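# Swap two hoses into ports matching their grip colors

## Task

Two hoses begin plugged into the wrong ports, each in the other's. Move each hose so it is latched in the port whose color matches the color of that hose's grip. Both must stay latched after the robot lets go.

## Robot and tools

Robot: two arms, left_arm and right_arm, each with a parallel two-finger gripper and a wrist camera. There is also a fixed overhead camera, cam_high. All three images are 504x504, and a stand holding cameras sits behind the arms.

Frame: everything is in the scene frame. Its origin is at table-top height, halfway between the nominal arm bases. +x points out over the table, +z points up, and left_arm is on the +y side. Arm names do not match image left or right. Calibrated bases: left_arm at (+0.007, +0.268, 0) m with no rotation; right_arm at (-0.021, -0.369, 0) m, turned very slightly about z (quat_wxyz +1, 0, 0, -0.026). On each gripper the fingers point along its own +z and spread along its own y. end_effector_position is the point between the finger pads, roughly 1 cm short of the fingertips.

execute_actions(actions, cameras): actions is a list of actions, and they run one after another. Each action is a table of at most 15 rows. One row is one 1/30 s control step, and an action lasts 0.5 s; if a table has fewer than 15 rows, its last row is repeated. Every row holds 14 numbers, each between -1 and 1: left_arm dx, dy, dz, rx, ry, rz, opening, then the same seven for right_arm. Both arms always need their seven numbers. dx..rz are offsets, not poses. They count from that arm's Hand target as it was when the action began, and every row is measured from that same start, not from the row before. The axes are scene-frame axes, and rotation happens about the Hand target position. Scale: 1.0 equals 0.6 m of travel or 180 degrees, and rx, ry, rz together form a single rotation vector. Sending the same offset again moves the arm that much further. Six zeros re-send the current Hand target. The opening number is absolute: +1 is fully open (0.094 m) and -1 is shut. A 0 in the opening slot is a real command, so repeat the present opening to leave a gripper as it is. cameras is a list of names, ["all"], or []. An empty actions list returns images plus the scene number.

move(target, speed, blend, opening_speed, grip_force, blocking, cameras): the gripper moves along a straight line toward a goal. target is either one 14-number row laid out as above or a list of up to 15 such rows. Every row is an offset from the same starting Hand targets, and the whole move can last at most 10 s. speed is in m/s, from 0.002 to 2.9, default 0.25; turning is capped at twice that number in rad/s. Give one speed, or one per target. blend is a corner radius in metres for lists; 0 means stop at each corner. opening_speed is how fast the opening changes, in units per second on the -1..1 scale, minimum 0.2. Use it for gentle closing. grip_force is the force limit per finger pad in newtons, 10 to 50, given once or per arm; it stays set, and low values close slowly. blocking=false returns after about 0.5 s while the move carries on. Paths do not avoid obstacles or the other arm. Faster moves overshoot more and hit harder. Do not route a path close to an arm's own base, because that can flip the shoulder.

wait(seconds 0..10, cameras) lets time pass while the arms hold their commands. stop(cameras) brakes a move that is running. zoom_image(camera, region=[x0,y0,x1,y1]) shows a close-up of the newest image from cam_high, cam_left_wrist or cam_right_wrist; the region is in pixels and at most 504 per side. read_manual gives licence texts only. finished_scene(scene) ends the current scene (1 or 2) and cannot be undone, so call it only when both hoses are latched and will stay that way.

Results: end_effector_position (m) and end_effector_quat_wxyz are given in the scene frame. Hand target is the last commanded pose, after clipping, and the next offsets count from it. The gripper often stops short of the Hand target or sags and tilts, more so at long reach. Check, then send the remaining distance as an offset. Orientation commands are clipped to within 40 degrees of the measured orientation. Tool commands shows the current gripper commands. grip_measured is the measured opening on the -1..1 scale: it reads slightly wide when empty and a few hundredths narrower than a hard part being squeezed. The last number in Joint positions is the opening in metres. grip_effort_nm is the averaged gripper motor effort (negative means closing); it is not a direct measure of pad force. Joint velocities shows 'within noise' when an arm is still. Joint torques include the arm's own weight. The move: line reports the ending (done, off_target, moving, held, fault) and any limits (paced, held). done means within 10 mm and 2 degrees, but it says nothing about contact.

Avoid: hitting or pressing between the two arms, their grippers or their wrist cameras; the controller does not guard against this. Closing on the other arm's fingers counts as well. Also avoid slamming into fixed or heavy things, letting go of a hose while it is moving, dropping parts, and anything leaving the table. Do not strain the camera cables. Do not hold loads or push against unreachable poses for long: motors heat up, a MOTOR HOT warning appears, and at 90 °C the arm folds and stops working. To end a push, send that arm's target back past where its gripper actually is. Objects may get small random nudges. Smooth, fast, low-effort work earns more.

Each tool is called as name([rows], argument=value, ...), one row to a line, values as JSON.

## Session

execute_actions(actions=[])

Scene clock: 0.00 s.
left_arm: end_effector_position=(+0.3026, +0.1509, +0.3412) grip_measured=+1.000 grip_effort_nm=n/a end_effector_quat_wxyz=(+0.547, +0.003, +0.780, -0.305) | right_arm: end_effector_position=(+0.3136, -0.1834, +0.3281) grip_measured=+1.000 grip_effort_nm=n/a end_effector_quat_wxyz=(+0.511, -0.224, +0.687, +0.465)
Joint positions: left_arm=[-0.227 0.831 0.942 -0.337 0.278 -0.441 0.094] | right_arm=[0.19 1.206 0.892 0.241 -0.915 0.365 0.094]
Joint velocities: within noise
Joint torques (N m): no reading
Heat: left arm: 38 °C; right arm: 46 °C.
Hand target: left_arm +0.3022, +0.1508, +0.3523; +0.559, +0.006, +0.770, -0.307 | right_arm +0.3125, -0.1836, +0.3372; +0.520, -0.230, +0.680, +0.464
Tool commands: left_gripper/opening=+1.0 right_gripper/opening=+1.0
camera_calibration:
cam_left_wrist: T_world_to_cam=[[-0.265284, -0.786543, 0.55765, 0.014914], [-0.866179, -0.05963, -0.496163, 0.450439], [0.423506, -0.61465, -0.665469, 0.29597], [0, 0, 0, 1]] pos_world=[0.268772, 0.220508, 0.412133]
cam_right_wrist: T_world_to_cam=[[0.82376, -0.460273, -0.331009, -0.229377], [-0.534484, -0.435788, -0.724165, 0.33493], [0.189064, 0.773458, -0.604994, 0.384005], [0, 0, 0, 1]] pos_world=[0.295365, -0.25663, 0.398939]

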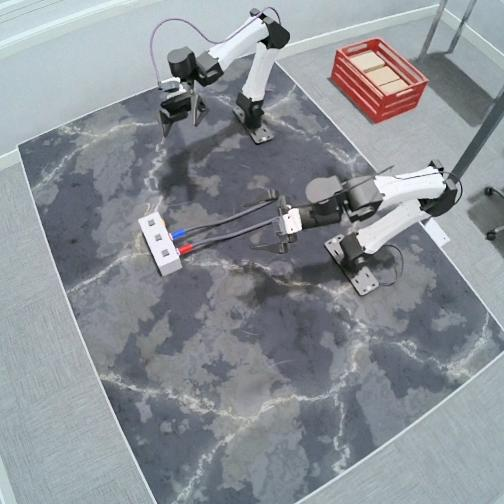

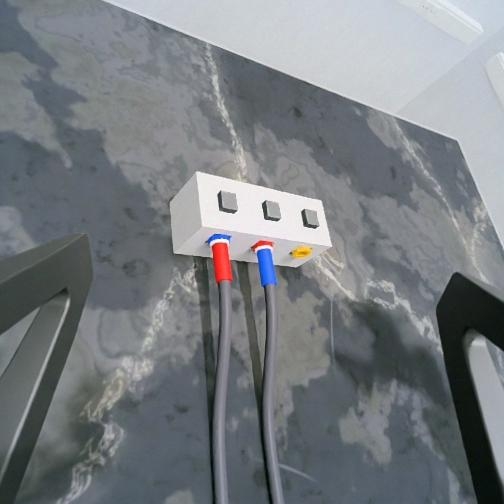

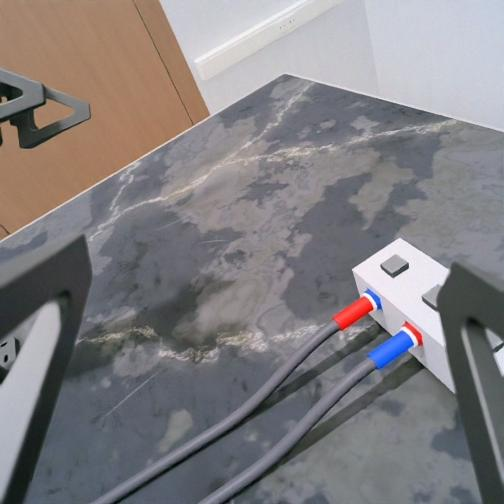

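zoom_image(camera="cam_left_wrist", region=[150, 150, 350, 310])

zoom_image(camera="cam_right_wrist", region=[320, 220, 504, 400])

zoom_image(camera="cam_high", region=[110, 180, 310, 300])

Scaled by 2.520 from the camera's 504x504 image, which has a finer 720x720 frame.

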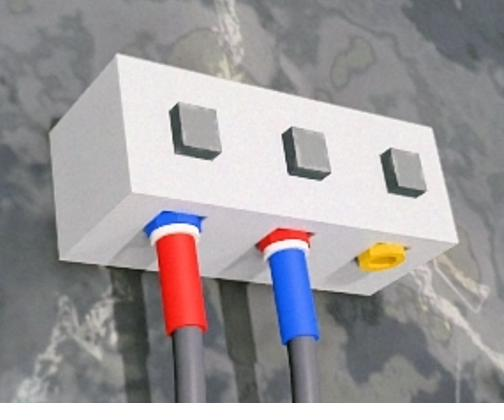

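Scaled by 2.739 from the camera's 504x504 image, which has a finer 720x720 frame.

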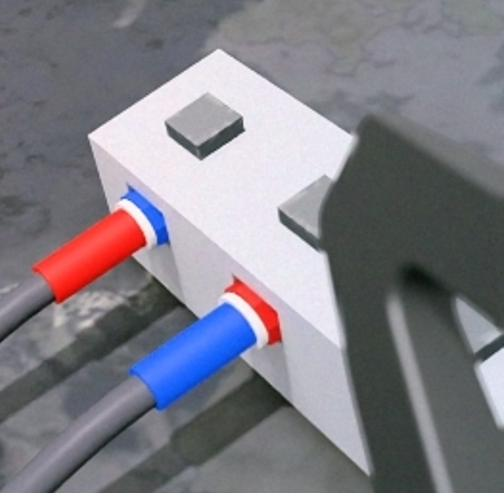

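Scaled by 2.520 from the camera's 504x504 image, which has a finer 720x720 frame.

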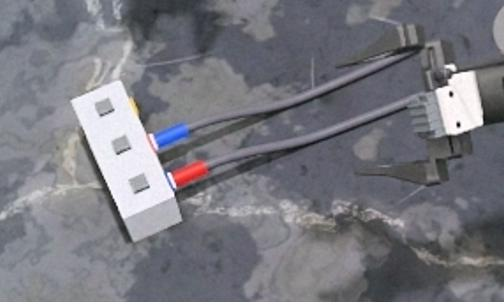

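move(target=[0.063,-0.218,-0.27,0.1704,0.0642,0.1029,-0.2,0,0,0,0,0,0,-0.2], speed=0.2, cameras=["cam_left_wrist","cam_right_wrist"])

Scene clock: 3.93 s.
left_arm: end_effector_position=(+0.3358, +0.0238, +0.1781) grip_measured=-0.198 grip_effort_nm=-0.12 end_effector_quat_wxyz=(+0.490, +0.014, +0.872, +0.003) | right_arm: end_effector_position=(+0.3136, -0.1834, +0.3281) grip_measured=-0.197 grip_effort_nm=-0.16 end_effector_quat_wxyz=(+0.511, -0.224, +0.687, +0.465)
Joint positions: left_arm=[-0.934 1.51 1.047 -0.327 -0.751 -0.581 0.038] | right_arm=[0.19 1.206 0.892 0.241 -0.915 0.365 0.038]
Joint torques (N m): left_arm=[-0.64 -5.07 10.81 1.29 -0.54 -0.2] | right_arm=[0.27 -5.01 8.29 2.17 -0.06 0.02]
Heat: left arm: 39 °C; right arm: 47 °C.
Hand target: left_arm +0.3399, +0.0199, +0.1903; +0.500, +0.000, +0.866, +0.000 | right_arm +0.3125, -0.1836, +0.3372; +0.520, -0.230, +0.680, +0.464
Off the commanded pose: left_arm 0.013 m, 2 deg | right_arm 0.009 m, 2 deg.
move: off_target (left_arm)
camera_calibration:
cam_left_wrist: T_world_to_cam=[[0.0629807, -0.99617, 0.0606525, -0.00202223], [-0.92755, -0.0808563, -0.364848, 0.388379], [0.368355, -0.0332798, -0.92909, 0.14695], [0, 0, 0, 1]] pos_world=[0.306238, 0.0342789, 0.278352]
cam_right_wrist: T_world_to_cam=[[0.82376, -0.460273, -0.331009, -0.229377], [-0.534484, -0.435788, -0.724165, 0.33493], [0.189064, 0.773458, -0.604994, 0.384005], [0, 0, 0, 1]] pos_world=[0.295365, -0.25663, 0.398939]
Images, in order (width x height): cam_left_wrist 504x504, cam_right_wrist 504x504.

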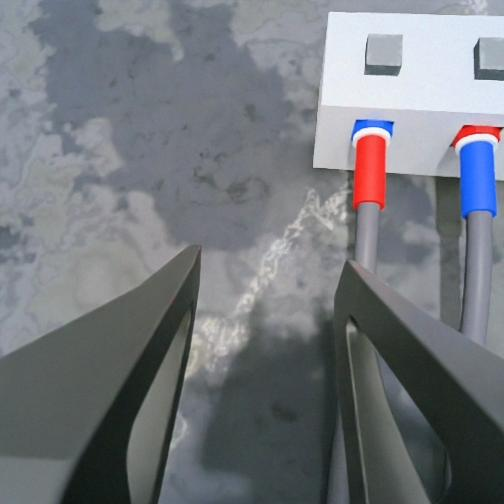

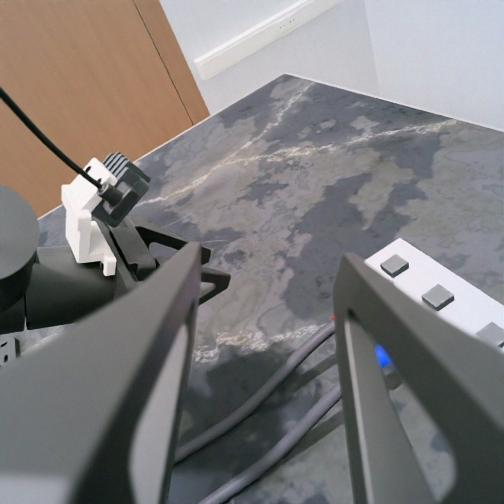

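zoom_image(camera="cam_left_wrist", region=[300, 0, 504, 220])

Scaled by 2.291 from the camera's 504x504 image, which has a finer 720x720 frame.

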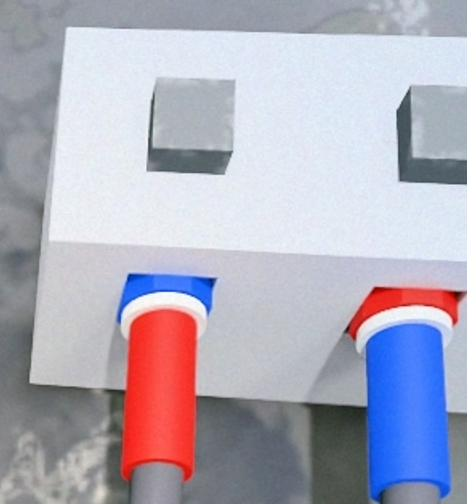

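move([
  [0.142,-0.085,0.0,0,0,0,-0.2,0,0,0,0,0,0,-0.2],
  [0.142,-0.085,-0.07,0,0,0,-0.2,0,0,0,0,0,0,-0.2],
], speed=0.15, cameras=["cam_left_wrist"])

Scene clock: 11.10 s.
left_arm: end_effector_position=(+0.4225, -0.0314, +0.1499) grip_measured=-0.198 grip_effort_nm=-0.12 end_effector_quat_wxyz=(+0.498, -0.001, +0.867, +0.001) | right_arm: end_effector_position=(+0.3136, -0.1834, +0.3281) grip_measured=-0.197 grip_effort_nm=-0.16 end_effector_quat_wxyz=(+0.511, -0.224, +0.687, +0.465)
Joint positions: left_arm=[-0.847 1.896 1.345 -0.173 -0.706 -0.519 0.038] | right_arm=[0.19 1.206 0.892 0.241 -0.915 0.365 0.038]
Joint torques (N m): left_arm=[0.29 -8.46 6.32 1.71 -0.25 0.07] | right_arm=[0.2 -5.03 8.27 2.17 -0.07 0.03]
Heat: left arm: 40 °C; right arm: 49 °C.
Hand target: left_arm +0.4251, -0.0310, +0.1482; +0.500, +0.000, +0.866, +0.000 | right_arm +0.3125, -0.1836, +0.3372; +0.520, -0.230, +0.680, +0.464
Off the commanded pose: left_arm 0.003 m, 0 deg | right_arm 0.009 m, 2 deg.
move: done
camera_calibration:
cam_left_wrist: T_world_to_cam=[[0.0840211, -0.993208, 0.0804931, -0.0725276], [-0.918672, -0.108498, -0.37983, 0.451747], [0.385983, -0.042033, -0.921548, 0.0781454], [0, 0, 0, 1]] pos_world=[0.390939, -0.0197364, 0.24944]
Images, in order (width x height): cam_left_wrist 504x504.

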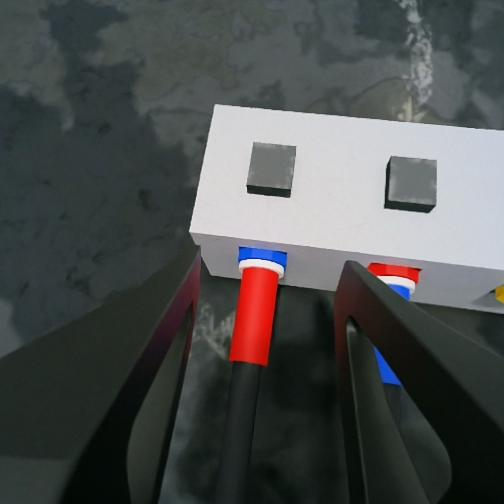

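zoom_image(camera="cam_left_wrist", region=[180, 220, 440, 400])

Scaled by 1.938 from the camera's 504x504 image, which has a finer 720x720 frame.

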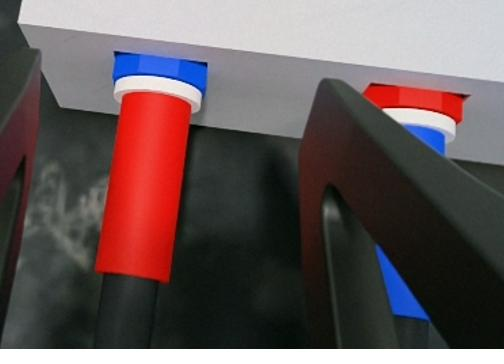

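move([
  [0.003,0.005,-0.055,0,0,0,-0.2,0,0,0,0,0,0,-0.2],
], speed=0.1, cameras=["cam_left_wrist"])

Scene clock: 12.77 s.
left_arm: end_effector_position=(+0.4246, -0.0292, +0.1197) grip_measured=-0.198 grip_effort_nm=-0.12 end_effector_quat_wxyz=(+0.500, -0.002, +0.866, -0.001) | right_arm: end_effector_position=(+0.3136, -0.1834, +0.3281) grip_measured=-0.197 grip_effort_nm=-0.16 end_effector_quat_wxyz=(+0.511, -0.224, +0.687, +0.465)
Joint positions: left_arm=[-0.84 1.935 1.265 -0.043 -0.701 -0.513 0.038] | right_arm=[0.19 1.206 0.892 0.241 -0.915 0.365 0.038]
Joint torques (N m): left_arm=[0.42 -8.21 5.86 1.72 -0.23 0.07] | right_arm=[0.21 -5 8.29 2.16 -0.05 0.04]
Heat: left arm: 40 °C; right arm: 49 °C.
Hand target: left_arm +0.4270, -0.0280, +0.1153; +0.500, +0.000, +0.866, +0.000 | right_arm +0.3125, -0.1836, +0.3372; +0.520, -0.230, +0.680, +0.464
Off the commanded pose: left_arm 0.005 m, 0 deg | right_arm 0.009 m, 2 deg.
move: done
camera_calibration:
cam_left_wrist: T_world_to_cam=[[0.0840168, -0.992866, 0.0846074, -0.0685254], [-0.916885, -0.110277, -0.383616, 0.442018], [0.39021, -0.045345, -0.919609, 0.0473845], [0, 0, 0, 1]] pos_world=[0.392547, -0.0171434, 0.218938]
Images, in order (width x height): cam_left_wrist 504x504.

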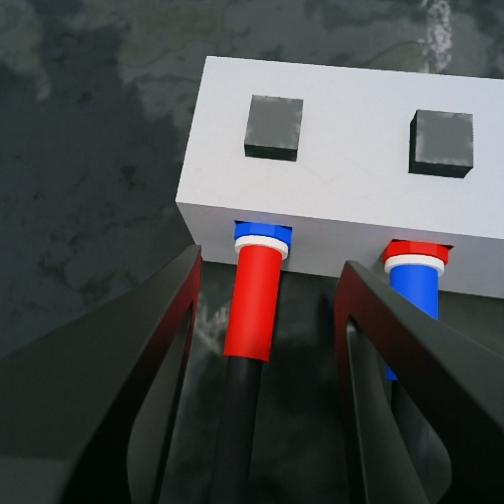

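zoom_image(camera="cam_left_wrist", region=[180, 190, 440, 370])

Scaled by 1.938 from the camera's 504x504 image, which has a finer 720x720 frame.

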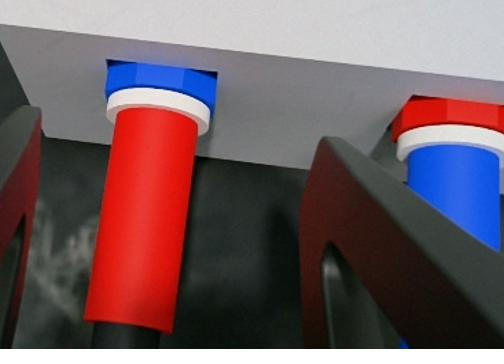

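move([
  [0.027,0.008,0,0,0,0,-0.2,0,0,0,0,0,0,-0.2],
  [0.03,0.008,-0.055,0,0,0,-0.2,0,0,0,0,0,0,-0.2],
], speed=0.1, cameras=["cam_left_wrist"])

Scene clock: 14.93 s.
left_arm: end_effector_position=(+0.4429, -0.0241, +0.0856) grip_measured=-0.198 grip_effort_nm=-0.12 end_effector_quat_wxyz=(+0.499, -0.002, +0.867, +0.000) | right_arm: end_effector_position=(+0.3136, -0.1834, +0.3281) grip_measured=-0.197 grip_effort_nm=-0.16 end_effector_quat_wxyz=(+0.511, -0.224, +0.687, +0.465)
Joint positions: left_arm=[-0.798 2.024 1.24 0.089 -0.67 -0.479 0.038] | right_arm=[0.19 1.206 0.892 0.241 -0.915 0.365 0.038]
Joint torques (N m): left_arm=[0.28 -8.7 5.67 1.78 -0.22 0.07] | right_arm=[0.24 -4.97 8.31 2.17 -0.08 0.06]
Heat: left arm: 40 °C; right arm: 50 °C.
Hand target: left_arm +0.4448, -0.0233, +0.0821; +0.500, +0.001, +0.866, +0.000 | right_arm +0.3125, -0.1836, +0.3372; +0.520, -0.230, +0.680, +0.464
Off the commanded pose: left_arm 0.004 m, 0 deg | right_arm 0.009 m, 2 deg.
move: done
camera_calibration:
cam_left_wrist: T_world_to_cam=[[0.0851236, -0.992946, 0.0825305, -0.0625124], [-0.917675, -0.110395, -0.381687, 0.446467], [0.388106, -0.0432456, -0.9206, 0.0102858], [0, 0, 0, 1]] pos_world=[0.411041, -0.0123388, 0.185039]
Images, in order (width x height): cam_left_wrist 504x504.

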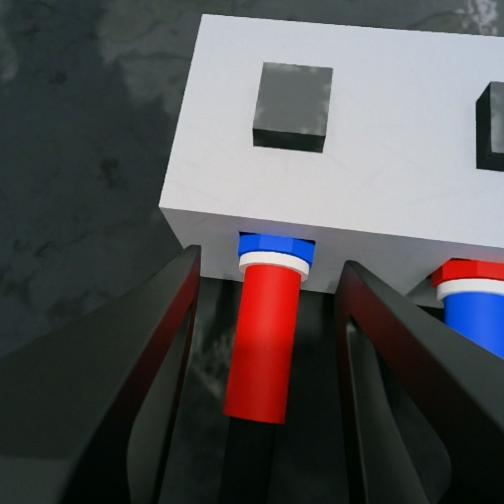

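move([
  [0,0.002,-0.025,0,0,0,-0.25,0,0,0,0,0,0,-0.2],
], speed=0.06, cameras=["cam_left_wrist"])

Scene clock: 16.20 s.
left_arm: end_effector_position=(+0.4429, -0.0243, +0.0726) grip_measured=-0.248 grip_effort_nm=-0.12 end_effector_quat_wxyz=(+0.500, -0.002, +0.866, -0.001) | right_arm: end_effector_position=(+0.3136, -0.1834, +0.3281) grip_measured=-0.197 grip_effort_nm=-0.16 end_effector_quat_wxyz=(+0.511, -0.224, +0.687, +0.465)
Joint positions: left_arm=[-0.798 2.05 1.216 0.144 -0.669 -0.477 0.035] | right_arm=[0.19 1.206 0.892 0.241 -0.915 0.365 0.038]
Joint torques (N m): left_arm=[0.49 -8.49 5.35 1.78 -0.22 0.08] | right_arm=[0.31 -5 8.32 2.17 -0.04 0.04]
Heat: left arm: 40 °C; right arm: 50 °C.
Hand target: left_arm +0.4449, -0.0221, +0.0672; +0.500, +0.001, +0.866, +0.000 | right_arm +0.3125, -0.1836, +0.3372; +0.520, -0.230, +0.680, +0.464
Off the commanded pose: left_arm 0.006 m, 0 deg | right_arm 0.009 m, 2 deg.
move: done
camera_calibration:
cam_left_wrist: T_world_to_cam=[[0.0832213, -0.992823, 0.0858876, -0.0610011], [-0.916618, -0.11008, -0.38431, 0.441202], [0.391006, -0.0467433, -0.9192, -0.00322064], [0, 0, 0, 1]] pos_world=[0.41075, -0.0121465, 0.171837]
Images, in order (width x height): cam_left_wrist 504x504.

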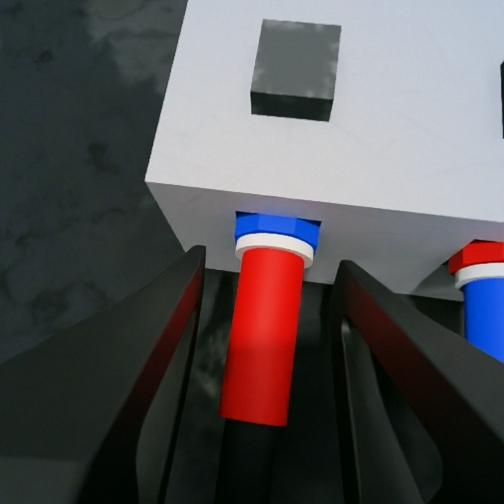

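move([
  [0,0,-0.004,0,0,0,-0.25,0,0,0,0,0,0,-0.2],
  [0,0,-0.004,0,0,0,-0.9,0,0,0,0,0,0,-0.2],
], speed=0.06, opening_speed=1.2, cameras=["cam_left_wrist"])

Scene clock: 17.80 s.
left_arm: end_effector_position=(+0.4431, -0.0246, +0.0732) grip_measured=-0.674 grip_effort_nm=-1.04 end_effector_quat_wxyz=(+0.502, +0.000, +0.865, -0.001) | right_arm: end_effector_position=(+0.3136, -0.1834, +0.3281) grip_measured=-0.197 grip_effort_nm=-0.16 end_effector_quat_wxyz=(+0.511, -0.224, +0.687, +0.465)
Joint positions: left_arm=[-0.799 2.05 1.214 0.152 -0.67 -0.471 0.015] | right_arm=[0.19 1.206 0.892 0.241 -0.915 0.365 0.038]
Joint torques (N m): left_arm=[0.53 -8.06 5.23 1.78 -0.19 0] | right_arm=[0.27 -4.97 8.28 2.14 -0.07 0.05]
Heat: left arm: 40 °C; right arm: 51 °C.
Hand target: left_arm +0.4449, -0.0221, +0.0648; +0.500, +0.000, +0.866, +0.000 | right_arm +0.3125, -0.1836, +0.3372; +0.520, -0.230, +0.680, +0.464
Off the commanded pose: left_arm 0.009 m, 0 deg | right_arm 0.009 m, 2 deg.
move: done
camera_calibration:
cam_left_wrist: T_world_to_cam=[[0.0804117, -0.993214, 0.0840264, -0.0599549], [-0.915073, -0.106981, -0.38884, 0.441368], [0.39519, -0.045623, -0.917466, -0.00470185], [0, 0, 0, 1]] pos_world=[0.410563, -0.0125444, 0.172345]
Images, in order (width x height): cam_left_wrist 504x504.

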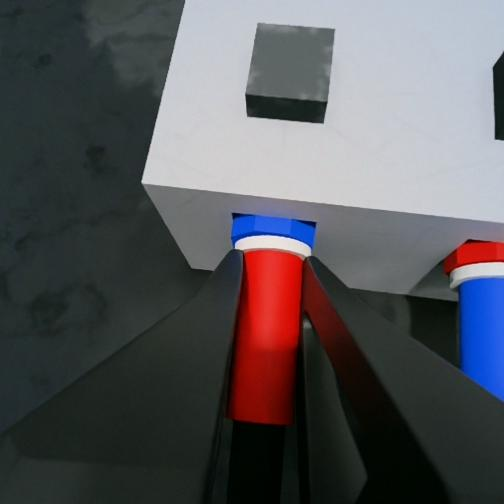

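move([
  [-0.08,0,0.005,0,0,0,-0.9,0,0,0,0,0,0,-0.2],
], speed=0.1, cameras=["cam_left_wrist"])

Scene clock: 18.93 s.
left_arm: end_effector_position=(+0.4382, -0.0238, +0.0731) grip_measured=-0.674 grip_effort_nm=-1.04 end_effector_quat_wxyz=(+0.533, -0.016, +0.845, -0.031) | right_arm: end_effector_position=(+0.3136, -0.1834, +0.3281) grip_measured=-0.197 grip_effort_nm=-0.16 end_effector_quat_wxyz=(+0.511, -0.224, +0.687, +0.465)
Joint positions: left_arm=[-0.807 2.039 1.111 0.343 -0.678 -0.471 0.015] | right_arm=[0.19 1.206 0.892 0.241 -0.915 0.365 0.038]
Joint torques (N m): left_arm=[-6.39 -15.19 1.22 0.13 -0.75 -0.57] | right_arm=[0.24 -4.96 8.32 2.17 -0.05 0.04]
Heat: left arm: 40 °C; right arm: 51 °C.
Hand target: left_arm +0.3969, -0.0220, +0.0678; +0.500, +0.000, +0.866, +0.000 | right_arm +0.3125, -0.1836, +0.3372; +0.520, -0.230, +0.680, +0.464
Off the commanded pose: left_arm 0.042 m, 6 deg | right_arm 0.009 m, 2 deg.
move: off_target (left_arm)
camera_calibration:
cam_left_wrist: T_world_to_cam=[[0.0701427, -0.985184, 0.156499, -0.0593367], [-0.8852, -0.133801, -0.445553, 0.427252], [0.459891, -0.107281, -0.881471, -0.0353164], [0, 0, 0, 1]] pos_world=[0.398607, -0.00507944, 0.168519]
Images, in order (width x height): cam_left_wrist 504x504.

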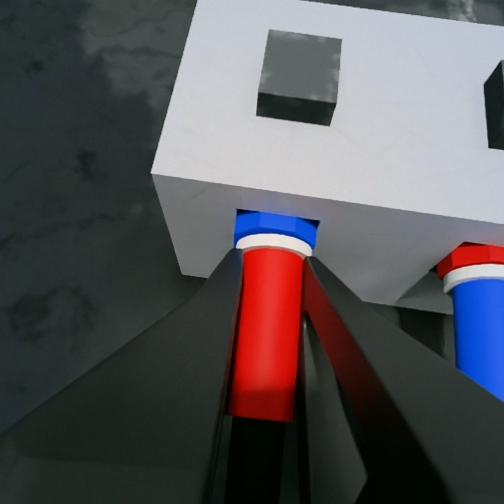

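move(target=[0.06,0,0,0,0,0,-0.9,0.246,0.089,-0.195,-0.2922,-0.0223,0.1586,-1.0], speed=0.2, cameras=["all"])

Scene clock: 23.27 s.
left_arm: end_effector_position=(+0.4403, -0.0250, +0.0742) grip_measured=-0.674 grip_effort_nm=-1.04 end_effector_quat_wxyz=(+0.520, -0.005, +0.854, -0.019) | right_arm: end_effector_position=(+0.4571, -0.1321, +0.2213) grip_measured=-0.973 grip_effort_nm=-1.05 end_effector_quat_wxyz=(+0.288, -0.588, +0.725, +0.217)
Joint positions: left_arm=[-0.803 2.039 1.152 0.264 -0.67 -0.463 0.015] | right_arm=[0.319 2.478 2.834 -1.509 -0.627 -0.958 0.001]
Joint torques (N m): left_arm=[-1.03 -9.85 7.3 0.68 -0.35 -0.24] | right_arm=[0.53 -11.17 8.32 1.12 -0.33 -0.03]
Heat: left arm: 40 °C; right arm: 52 °C.
Hand target: left_arm +0.4329, -0.0220, +0.0677; +0.500, +0.001, +0.866, +0.000 | right_arm +0.4601, -0.1301, +0.2200; +0.262, -0.604, +0.720, +0.220
Off the commanded pose: left_arm 0.010 m, 4 deg | right_arm 0.004 m, 4 deg.
elbow stopped short (right arm): the move would have taken joint 3 (elbow) straighter than the controller allows.
move: off_target (left_arm, right_arm)
camera_calibration:
cam_left_wrist: T_world_to_cam=[[0.0675248, -0.990109, 0.122985, -0.0573621], [-0.898851, -0.113869, -0.423204, 0.434299], [0.433022, -0.0819686, -0.897649, -0.021744], [0, 0, 0, 1]] pos_world=[0.403659, -0.0091239, 0.171333]
cam_right_wrist: T_world_to_cam=[[0.988292, -0.137702, 0.0657077, -0.479711], [-0.132606, -0.988213, -0.0764843, -0.0434278], [0.0754653, 0.0668755, -0.994903, 0.297432], [0, 0, 0, 1]] pos_world=[0.44589, -0.128864, 0.324116]

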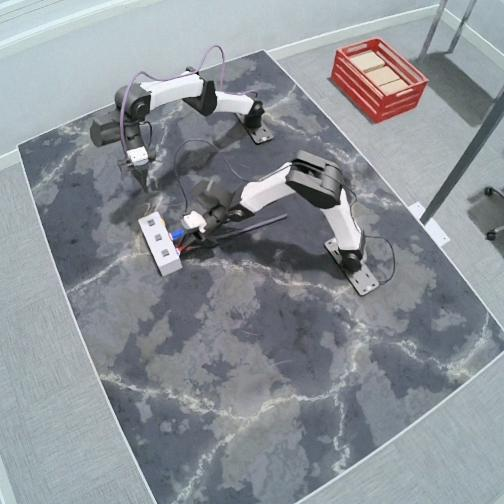

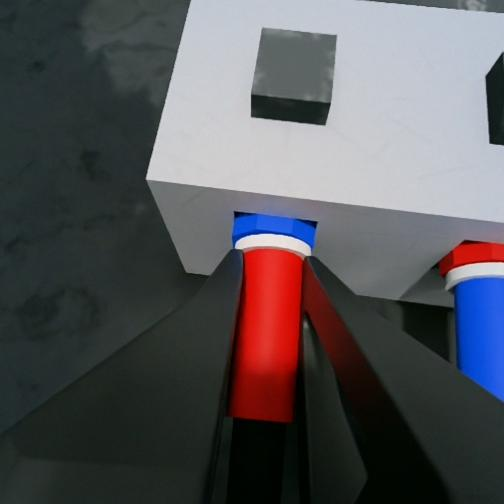

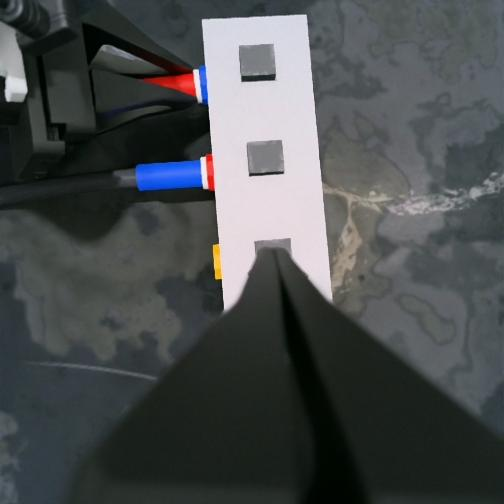

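move(target=[0,0,0,0,0,0,-0.9,0.033,0.147,-0.117,0,0,-0.0556,-1.0], speed=0.15, cameras=["cam_left_wrist","cam_right_wrist"])

Scene clock: 26.63 s.
left_arm: end_effector_position=(+0.4403, -0.0250, +0.0742) grip_measured=-0.674 grip_effort_nm=-1.04 end_effector_quat_wxyz=(+0.520, -0.005, +0.854, -0.019) | right_arm: end_effector_position=(+0.4787, -0.0407, +0.1174) grip_measured=-0.973 grip_effort_nm=-1.05 end_effector_quat_wxyz=(+0.250, -0.541, +0.777, +0.203)
Joint positions: left_arm=[-0.803 2.039 1.152 0.264 -0.67 -0.463 0.015] | right_arm=[0.5 2.601 2.649 -1.144 -0.472 -0.653 0.001]
Joint torques (N m): left_arm=[-1.03 -9.87 7.32 0.68 -0.35 -0.24] | right_arm=[0.13 -19.54 5.35 1.48 -0.23 0.15]
Heat: left arm: 40 °C; right arm: 52 °C.
Hand target: left_arm +0.4329, -0.0220, +0.0677; +0.500, +0.001, +0.866, +0.000 | right_arm +0.4799, -0.0418, +0.1500; +0.280, -0.539, +0.770, +0.196
Off the commanded pose: left_arm 0.010 m, 4 deg | right_arm 0.032 m, 4 deg.
move: off_target (left_arm, right_arm)
camera_calibration:
cam_left_wrist: T_world_to_cam=[[0.0675248, -0.990109, 0.122985, -0.0573621], [-0.898851, -0.113869, -0.423204, 0.434299], [0.433022, -0.0819686, -0.897649, -0.021744], [0, 0, 0, 1]] pos_world=[0.403659, -0.0091239, 0.171333]
cam_right_wrist: T_world_to_cam=[[0.9672, -0.253893, -0.00785986, -0.46767], [-0.253905, -0.967229, -0.000595461, 0.0918018], [-0.0074511, 0.00257159, -0.999969, 0.224021], [0, 0, 0, 1]] pos_world=[0.477309, -0.0305208, 0.220393]
Images, in order (width x height): cam_left_wrist 504x504, cam_right_wrist 504x504.

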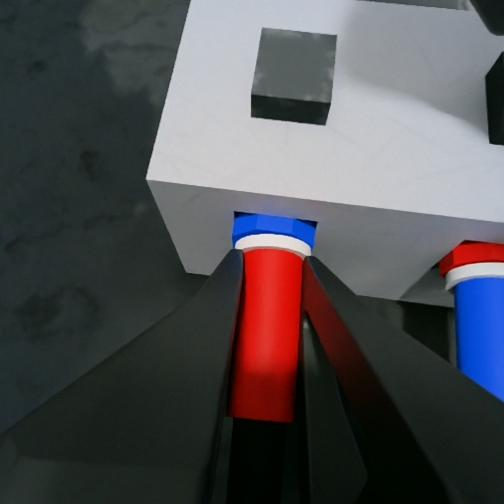

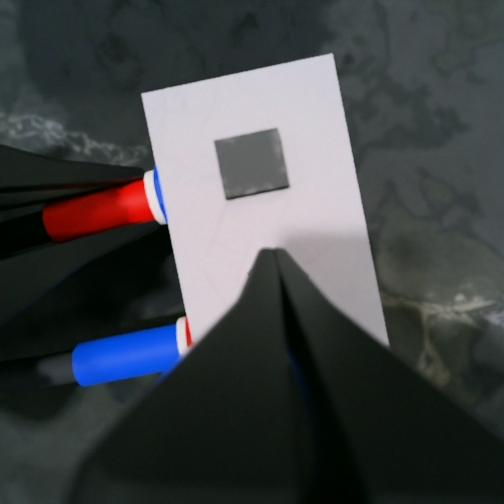

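move(target=[0,0,0,0,0,0,-0.9,0.004,0.0455,0.0,0,0,0,-1.0], speed=0.06, cameras=["cam_left_wrist","cam_right_wrist"])

Scene clock: 28.13 s.
left_arm: end_effector_position=(+0.4403, -0.0250, +0.0742) grip_measured=-0.674 grip_effort_nm=-1.04 end_effector_quat_wxyz=(+0.520, -0.005, +0.854, -0.019) | right_arm: end_effector_position=(+0.4774, -0.0152, +0.1465) grip_measured=-0.973 grip_effort_nm=-1.05 end_effector_quat_wxyz=(+0.283, -0.539, +0.768, +0.198)
Joint positions: left_arm=[-0.803 2.039 1.152 0.264 -0.67 -0.463 0.015] | right_arm=[0.545 2.648 2.827 -1.183 -0.447 -0.597 0.001]
Joint torques (N m): left_arm=[-1.03 -9.88 7.32 0.68 -0.34 -0.24] | right_arm=[0.23 -13.05 9.65 1.46 -0.21 0.16]
Heat: left arm: 40 °C; right arm: 52 °C.
Hand target: left_arm +0.4329, -0.0220, +0.0677; +0.500, +0.001, +0.866, +0.000 | right_arm +0.4822, -0.0145, +0.1500; +0.280, -0.539, +0.770, +0.196
Off the commanded pose: left_arm 0.010 m, 4 deg | right_arm 0.006 m, 0 deg.
elbow stopped short (right arm): the move would have taken joint 3 (elbow) straighter than the controller allows.
move: off_target (left_arm)
camera_calibration:
cam_left_wrist: T_world_to_cam=[[0.0675248, -0.990109, 0.122985, -0.0573621], [-0.898851, -0.113869, -0.423204, 0.434299], [0.433022, -0.0819686, -0.897649, -0.021744], [0, 0, 0, 1]] pos_world=[0.403659, -0.0091239, 0.171333]
cam_right_wrist: T_world_to_cam=[[0.963613, -0.264248, 0.0402896, -0.465162], [-0.262305, -0.963804, -0.0477385, 0.127125], [0.051446, 0.0354333, -0.998047, 0.225136], [0, 0, 0, 1]] pos_world=[0.469999, -0.00837236, 0.249506]
Images, in order (width x height): cam_left_wrist 504x504, cam_right_wrist 504x504.

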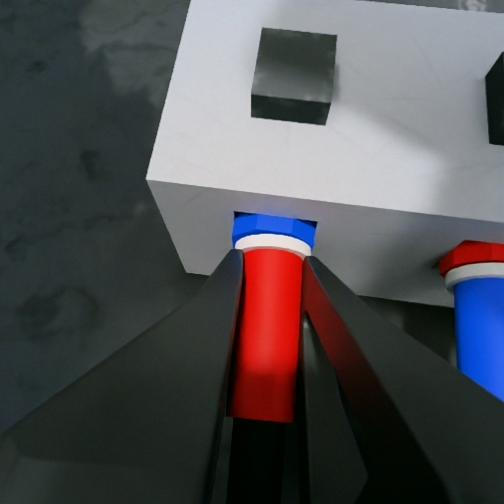

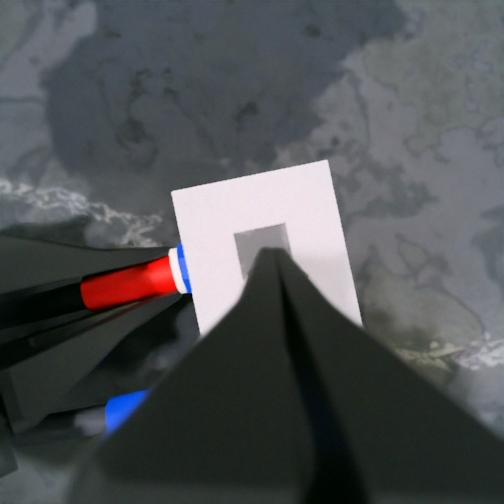

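move(target=[0,0,0,0,0,0,-0.9,0.005,0.005,-0.045,0,0,0,-1.0], speed=0.06, cameras=["cam_left_wrist","cam_right_wrist"])

Scene clock: 29.47 s.
left_arm: end_effector_position=(+0.4403, -0.0250, +0.0742) grip_measured=-0.674 grip_effort_nm=-1.04 end_effector_quat_wxyz=(+0.520, -0.005, +0.854, -0.019) | right_arm: end_effector_position=(+0.4831, -0.0122, +0.1372) grip_measured=-0.973 grip_effort_nm=-1.05 end_effector_quat_wxyz=(+0.288, -0.539, +0.766, +0.198)
Joint positions: left_arm=[-0.803 2.039 1.152 0.264 -0.67 -0.463 0.015] | right_arm=[0.545 2.651 2.789 -1.132 -0.447 -0.597 0.001]
Joint torques (N m): left_arm=[-1.02 -9.87 7.35 0.68 -0.34 -0.24] | right_arm=[0.28 -13.16 5.19 1.69 -0.21 0.04]
Heat: left arm: 40 °C; right arm: 52 °C.
Hand target: left_arm +0.4329, -0.0220, +0.0677; +0.500, +0.001, +0.866, +0.000 | right_arm +0.4852, -0.0115, +0.1230; +0.280, -0.539, +0.770, +0.196
Off the commanded pose: left_arm 0.010 m, 4 deg | right_arm 0.014 m, 1 deg.
move: off_target (left_arm, right_arm)
camera_calibration:
cam_left_wrist: T_world_to_cam=[[0.0675248, -0.990109, 0.122985, -0.0573621], [-0.898851, -0.113869, -0.423204, 0.434299], [0.433022, -0.0819686, -0.897649, -0.021744], [0, 0, 0, 1]] pos_world=[0.403659, -0.0091239, 0.171333]
cam_right_wrist: T_world_to_cam=[[0.963235, -0.264439, 0.0474479, -0.470273], [-0.261842, -0.963567, -0.0545642, 0.131873], [0.0601481, 0.0401343, -0.997382, 0.211153], [0, 0, 0, 1]] pos_world=[0.474813, -0.00576485, 0.240109]
Images, in order (width x height): cam_left_wrist 504x504, cam_right_wrist 504x504.

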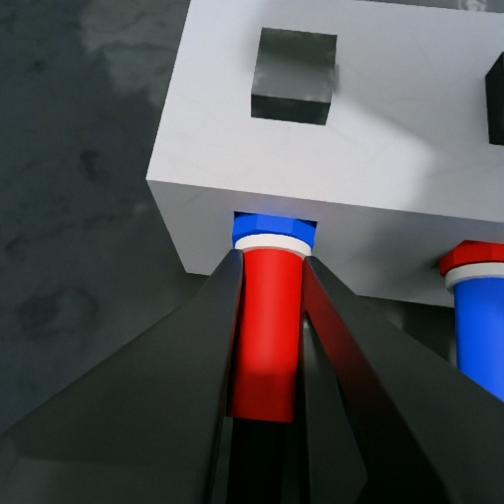

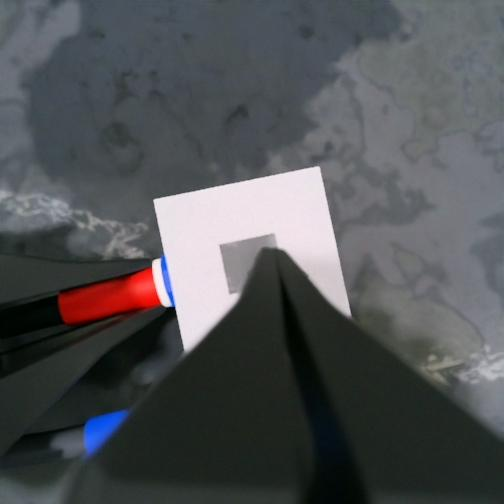

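move(target=[-0.03,0,0,0,0,0,-0.9,-0.002,0,-0.05,0,0,0,-1.0], speed=0.05, cameras=["cam_left_wrist","cam_right_wrist"])

Scene clock: 31.03 s.
left_arm: end_effector_position=(+0.4399, -0.0249, +0.0740) grip_measured=-0.674 grip_effort_nm=-1.04 end_effector_quat_wxyz=(+0.521, -0.010, +0.853, -0.022) | right_arm: end_effector_position=(+0.4896, -0.0067, +0.1001) grip_measured=-0.973 grip_effort_nm=-1.04 end_effector_quat_wxyz=(+0.295, -0.540, +0.761, +0.207)
Joint positions: left_arm=[-0.804 2.039 1.148 0.271 -0.671 -0.471 0.015] | right_arm=[0.543 2.583 2.489 -0.885 -0.468 -0.597 0.001]
Joint torques (N m): left_arm=[-3.85 -12.7 2.85 0.63 -0.59 -0.41] | right_arm=[0.68 -15.88 4.15 1.35 0.02 0.07]
Heat: left arm: 40 °C; right arm: 52 °C.
Hand target: left_arm +0.4149, -0.0220, +0.0678; +0.500, +0.000, +0.866, +0.000 | right_arm +0.4841, -0.0116, +0.0931; +0.281, -0.539, +0.770, +0.196
Off the commanded pose: left_arm 0.026 m, 4 deg | right_arm 0.010 m, 2 deg.
move: off_target (left_arm)
camera_calibration:
cam_left_wrist: T_world_to_cam=[[0.0711308, -0.988659, 0.132261, -0.0595123], [-0.897369, -0.121321, -0.424277, 0.433108], [0.435511, -0.0885073, -0.895822, -0.0231147], [0, 0, 0, 1]] pos_world=[0.402958, -0.00833788, 0.170922]
cam_right_wrist: T_world_to_cam=[[0.965369, -0.256705, 0.0465304, -0.474252], [-0.252672, -0.964383, -0.0782431, 0.134634], [0.0649586, 0.0637765, -0.995848, 0.171213], [0, 0, 0, 1]] pos_world=[0.480725, -0.00282321, 0.203104]
Images, in order (width x height): cam_left_wrist 504x504, cam_right_wrist 504x504.

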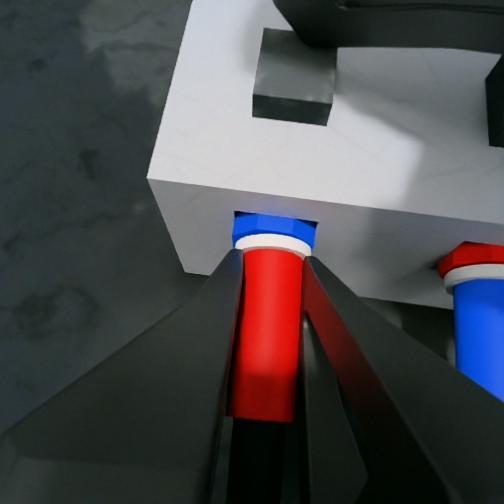

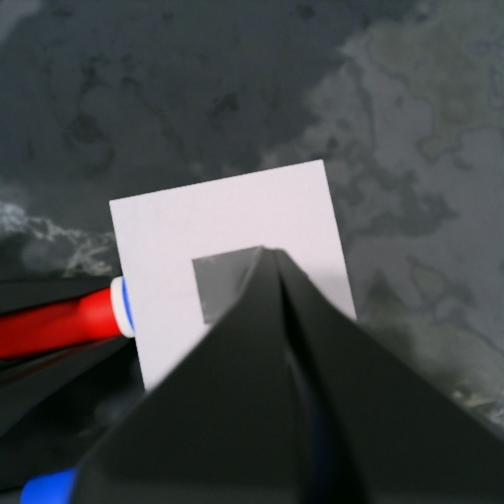

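move([
  [0,0,0,0,0,0,-0.9,-0.015,-0.0067,0.04,0,0,0,-1.0],
  [0,0,0,0,0,0,-0.9,-0.0168,-0.0067,-0.008,0,0,0,-1.0],
], speed=0.05, cameras=["cam_left_wrist","cam_right_wrist"])

Scene clock: 33.10 s.
left_arm: end_effector_position=(+0.4399, -0.0249, +0.0740) grip_measured=-0.674 grip_effort_nm=-1.04 end_effector_quat_wxyz=(+0.521, -0.010, +0.853, -0.022) | right_arm: end_effector_position=(+0.4827, -0.0117, +0.0993) grip_measured=-0.973 grip_effort_nm=-1.04 end_effector_quat_wxyz=(+0.301, -0.540, +0.760, +0.203)
Joint positions: left_arm=[-0.804 2.039 1.148 0.271 -0.671 -0.471 0.015] | right_arm=[0.543 2.493 2.315 -0.788 -0.461 -0.597 0.001]
Joint torques (N m): left_arm=[-3.84 -12.67 2.88 0.63 -0.59 -0.41] | right_arm=[0.88 -15.12 3.93 1.33 -0.02 0.07]
Heat: left arm: 40 °C; right arm: 52 °C.
Hand target: left_arm +0.4149, -0.0220, +0.0678; +0.500, +0.000, +0.866, +0.000 | right_arm +0.4740, -0.0157, +0.0881; +0.280, -0.539, +0.770, +0.196
Off the commanded pose: left_arm 0.026 m, 4 deg | right_arm 0.015 m, 3 deg.
move: off_target (left_arm, right_arm)
camera_calibration:
cam_left_wrist: T_world_to_cam=[[0.071321, -0.988604, 0.13257, -0.0595296], [-0.897357, -0.121624, -0.424214, 0.43306], [0.435503, -0.0887075, -0.895806, -0.023197], [0, 0, 0, 1]] pos_world=[0.402957, -0.0082383, 0.170822]
cam_right_wrist: T_world_to_cam=[[0.963632, -0.26049, 0.0596537, -0.469364], [-0.255292, -0.963327, -0.0826324, 0.129784], [0.0789908, 0.0643981, -0.994793, 0.164343], [0, 0, 0, 1]] pos_world=[0.472445, -0.00782385, 0.202211]
Images, in order (width x height): cam_left_wrist 504x504, cam_right_wrist 504x504.

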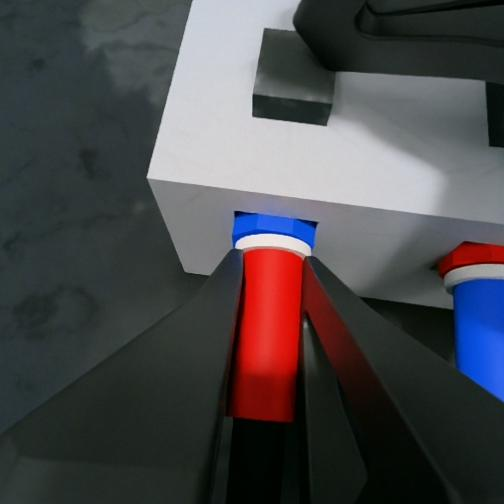

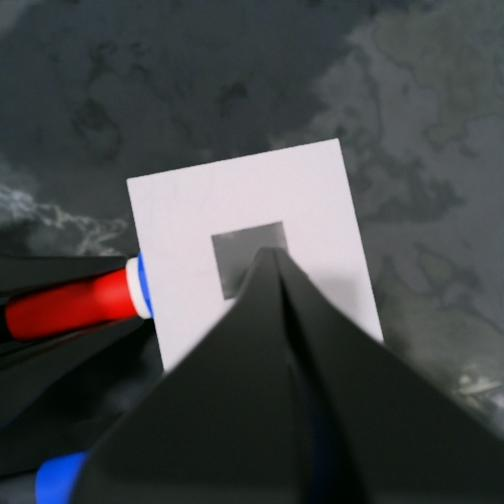

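move(target=[-0.01,0,0,0,0,0,-0.9,-0.004,0,-0.035,0,0,0,-1.0], speed=0.05, cameras=["cam_left_wrist","cam_right_wrist"])

Scene clock: 34.23 s.
left_arm: end_effector_position=(+0.4394, -0.0248, +0.0738) grip_measured=-0.674 grip_effort_nm=-1.04 end_effector_quat_wxyz=(+0.526, -0.013, +0.850, -0.026) | right_arm: end_effector_position=(+0.4851, -0.0083, +0.0986) grip_measured=-0.973 grip_effort_nm=-1.04 end_effector_quat_wxyz=(+0.325, -0.541, +0.748, +0.205)
Joint positions: left_arm=[-0.805 2.039 1.135 0.297 -0.673 -0.473 0.015] | right_arm=[0.543 2.457 2.215 -0.671 -0.473 -0.597 0.001]
Joint torques (N m): left_arm=[-4.72 -13.56 2.35 0.43 -0.65 -0.44] | right_arm=[1.09 -13.16 3.48 1.13 0.11 0.1]
Heat: left arm: 41 °C; right arm: 52 °C.
Hand target: left_arm +0.4089, -0.0221, +0.0678; +0.500, +0.000, +0.866, +0.000 | right_arm +0.4716, -0.0157, +0.0671; +0.280, -0.539, +0.770, +0.196
Off the commanded pose: left_arm 0.031 m, 5 deg | right_arm 0.035 m, 6 deg.
move: off_target (left_arm, right_arm)
camera_calibration:
cam_left_wrist: T_world_to_cam=[[0.0711544, -0.987052, 0.143753, -0.0601856], [-0.892939, -0.127259, -0.431815, 0.431028], [0.444518, -0.0976372, -0.890433, -0.027694], [0, 0, 0, 1]] pos_world=[0.401475, -0.00725799, 0.170117]
cam_right_wrist: T_world_to_cam=[[0.962259, -0.256342, 0.0913618, -0.473139], [-0.24429, -0.9616, -0.125091, 0.132523], [0.11992, 0.0980514, -0.98793, 0.142946], [0, 0, 0, 1]] pos_world=[0.470514, -0.00786723, 0.201025]
Images, in order (width x height): cam_left_wrist 504x504, cam_right_wrist 504x504.

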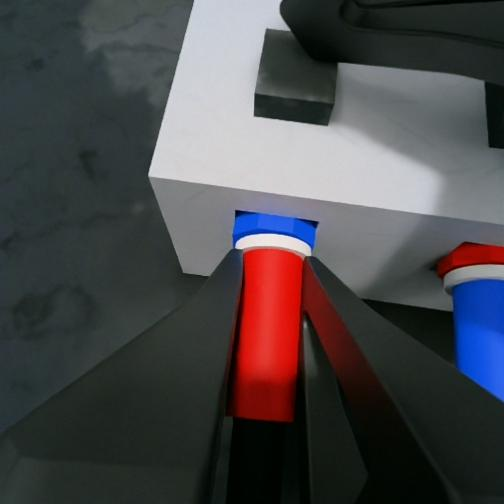

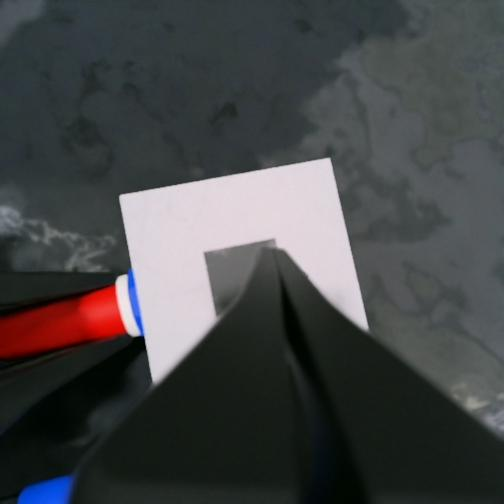

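move(target=[-0.01,0,0,0,0,0,-0.9,-0.012,-0.008,-0.05,0,0,0,-1.0], speed=0.06, cameras=["cam_left_wrist","cam_right_wrist"])

Scene clock: 35.47 s.
left_arm: end_effector_position=(+0.4387, -0.0243, +0.0733) grip_measured=-0.674 grip_effort_nm=-1.04 end_effector_quat_wxyz=(+0.529, -0.015, +0.848, -0.029) | right_arm: end_effector_position=(+0.4859, -0.0061, +0.0973) grip_measured=-0.973 grip_effort_nm=-1.05 end_effector_quat_wxyz=(+0.361, -0.543, +0.730, +0.205)
Joint positions: left_arm=[-0.806 2.039 1.122 0.32 -0.674 -0.474 0.015] | right_arm=[0.543 2.398 2.055 -0.492 -0.483 -0.597 0.001]
Joint torques (N m): left_arm=[-5.61 -14.34 1.81 0.28 -0.72 -0.5] | right_arm=[0.91 -10.55 2.74 0.76 0.24 0.07]
Heat: left arm: 41 °C; right arm: 52 °C.
Hand target: left_arm +0.4029, -0.0221, +0.0679; +0.500, +0.000, +0.866, -0.001 | right_arm +0.4644, -0.0205, +0.0371; +0.280, -0.539, +0.770, +0.196
Off the commanded pose: left_arm 0.036 m, 5 deg | right_arm 0.065 m, 10 deg.
move: off_target (left_arm, right_arm)
camera_calibration:
cam_left_wrist: T_world_to_cam=[[0.0705224, -0.985913, 0.151663, -0.0597671], [-0.889603, -0.130944, -0.437561, 0.429181], [0.451257, -0.104062, -0.886306, -0.0311888], [0, 0, 0, 1]] pos_world=[0.400089, -0.00597231, 0.169214]
cam_right_wrist: T_world_to_cam=[[0.95628, -0.255083, 0.143043, -0.475318], [-0.227756, -0.956389, -0.182885, 0.132269], [0.183456, 0.14231, -0.972673, 0.109263], [0, 0, 0, 1]] pos_world=[0.464617, -0.010294, 0.198459]
Images, in order (width x height): cam_left_wrist 504x504, cam_right_wrist 504x504.

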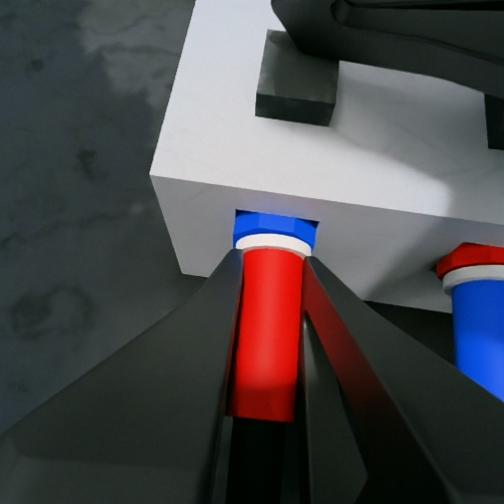

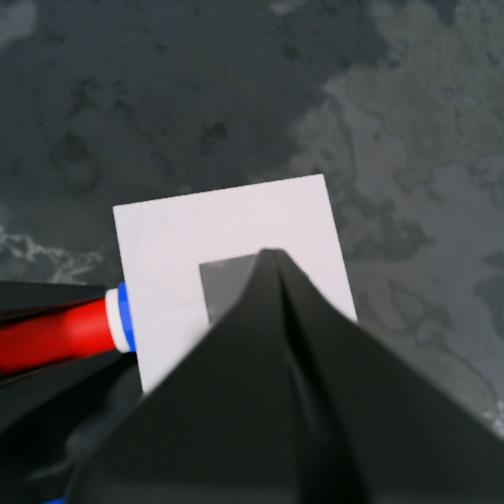

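move(target=[-0.0,0,0,0,0,0,-0.9,-0.01,-0.008,-0.06,-0.05,0.019,0,-1.0], speed=0.08, cameras=["cam_left_wrist","cam_right_wrist"])

Scene clock: 37.20 s.
left_arm: end_effector_position=(+0.4387, -0.0243, +0.0733) grip_measured=-0.674 grip_effort_nm=-1.04 end_effector_quat_wxyz=(+0.529, -0.015, +0.848, -0.029) | right_arm: end_effector_position=(+0.4852, -0.0057, +0.0964) grip_measured=-0.973 grip_effort_nm=-1.04 end_effector_quat_wxyz=(+0.340, -0.551, +0.743, +0.168)
Joint positions: left_arm=[-0.806 2.039 1.122 0.32 -0.674 -0.474 0.015] | right_arm=[0.566 2.423 2.144 -0.604 -0.396 -0.617 0.001]
Joint torques (N m): left_arm=[-5.61 -14.34 1.83 0.28 -0.72 -0.49] | right_arm=[1.18 -5.9 4.51 0.16 0.48 -0.03]
Heat: left arm: 41 °C; right arm: 52 °C.
Hand target: left_arm +0.4029, -0.0221, +0.0679; +0.500, +0.000, +0.866, -0.001 | right_arm +0.4585, -0.0253, +0.0012; +0.214, -0.553, +0.791, +0.151
Off the commanded pose: left_arm 0.036 m, 5 deg | right_arm 0.101 m, 16 deg.
move: off_target (left_arm, right_arm)
camera_calibration:
cam_left_wrist: T_world_to_cam=[[0.0705224, -0.985913, 0.151663, -0.0597671], [-0.889603, -0.130944, -0.437561, 0.429181], [0.451257, -0.104062, -0.886306, -0.0311888], [0, 0, 0, 1]] pos_world=[0.400089, -0.00597231, 0.169214]
cam_right_wrist: T_world_to_cam=[[0.950593, -0.260534, 0.168804, -0.474215], [-0.246477, -0.963992, -0.0998432, 0.13337], [0.188738, 0.053304, -0.98058, 0.106181], [0, 0, 0, 1]] pos_world=[0.463617, -0.000641857, 0.197484]
Images, in order (width x height): cam_left_wrist 504x504, cam_right_wrist 504x504.

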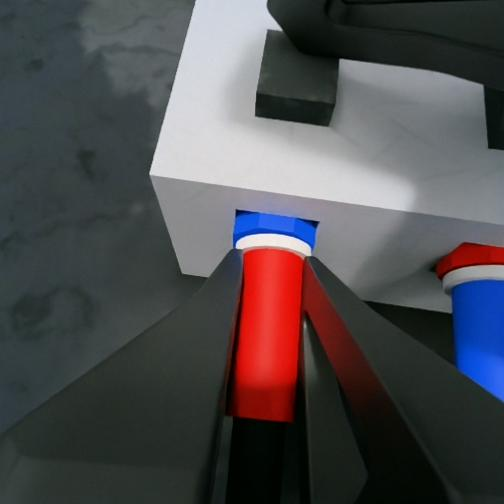

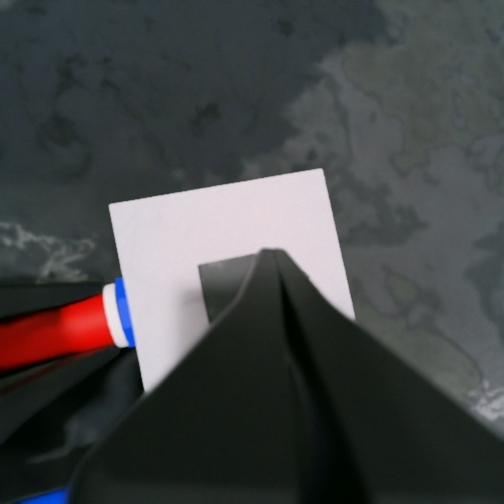

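zoom_image(camera="cam_left_wrist", region=[200, 0, 400, 200])

Scaled by 2.520 from the camera's 504x504 image, which has a finer 720x720 frame.

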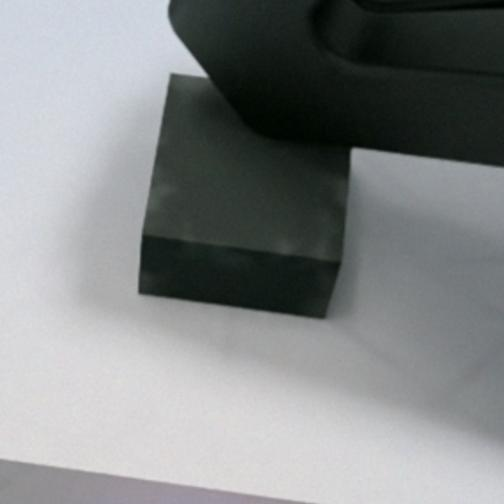

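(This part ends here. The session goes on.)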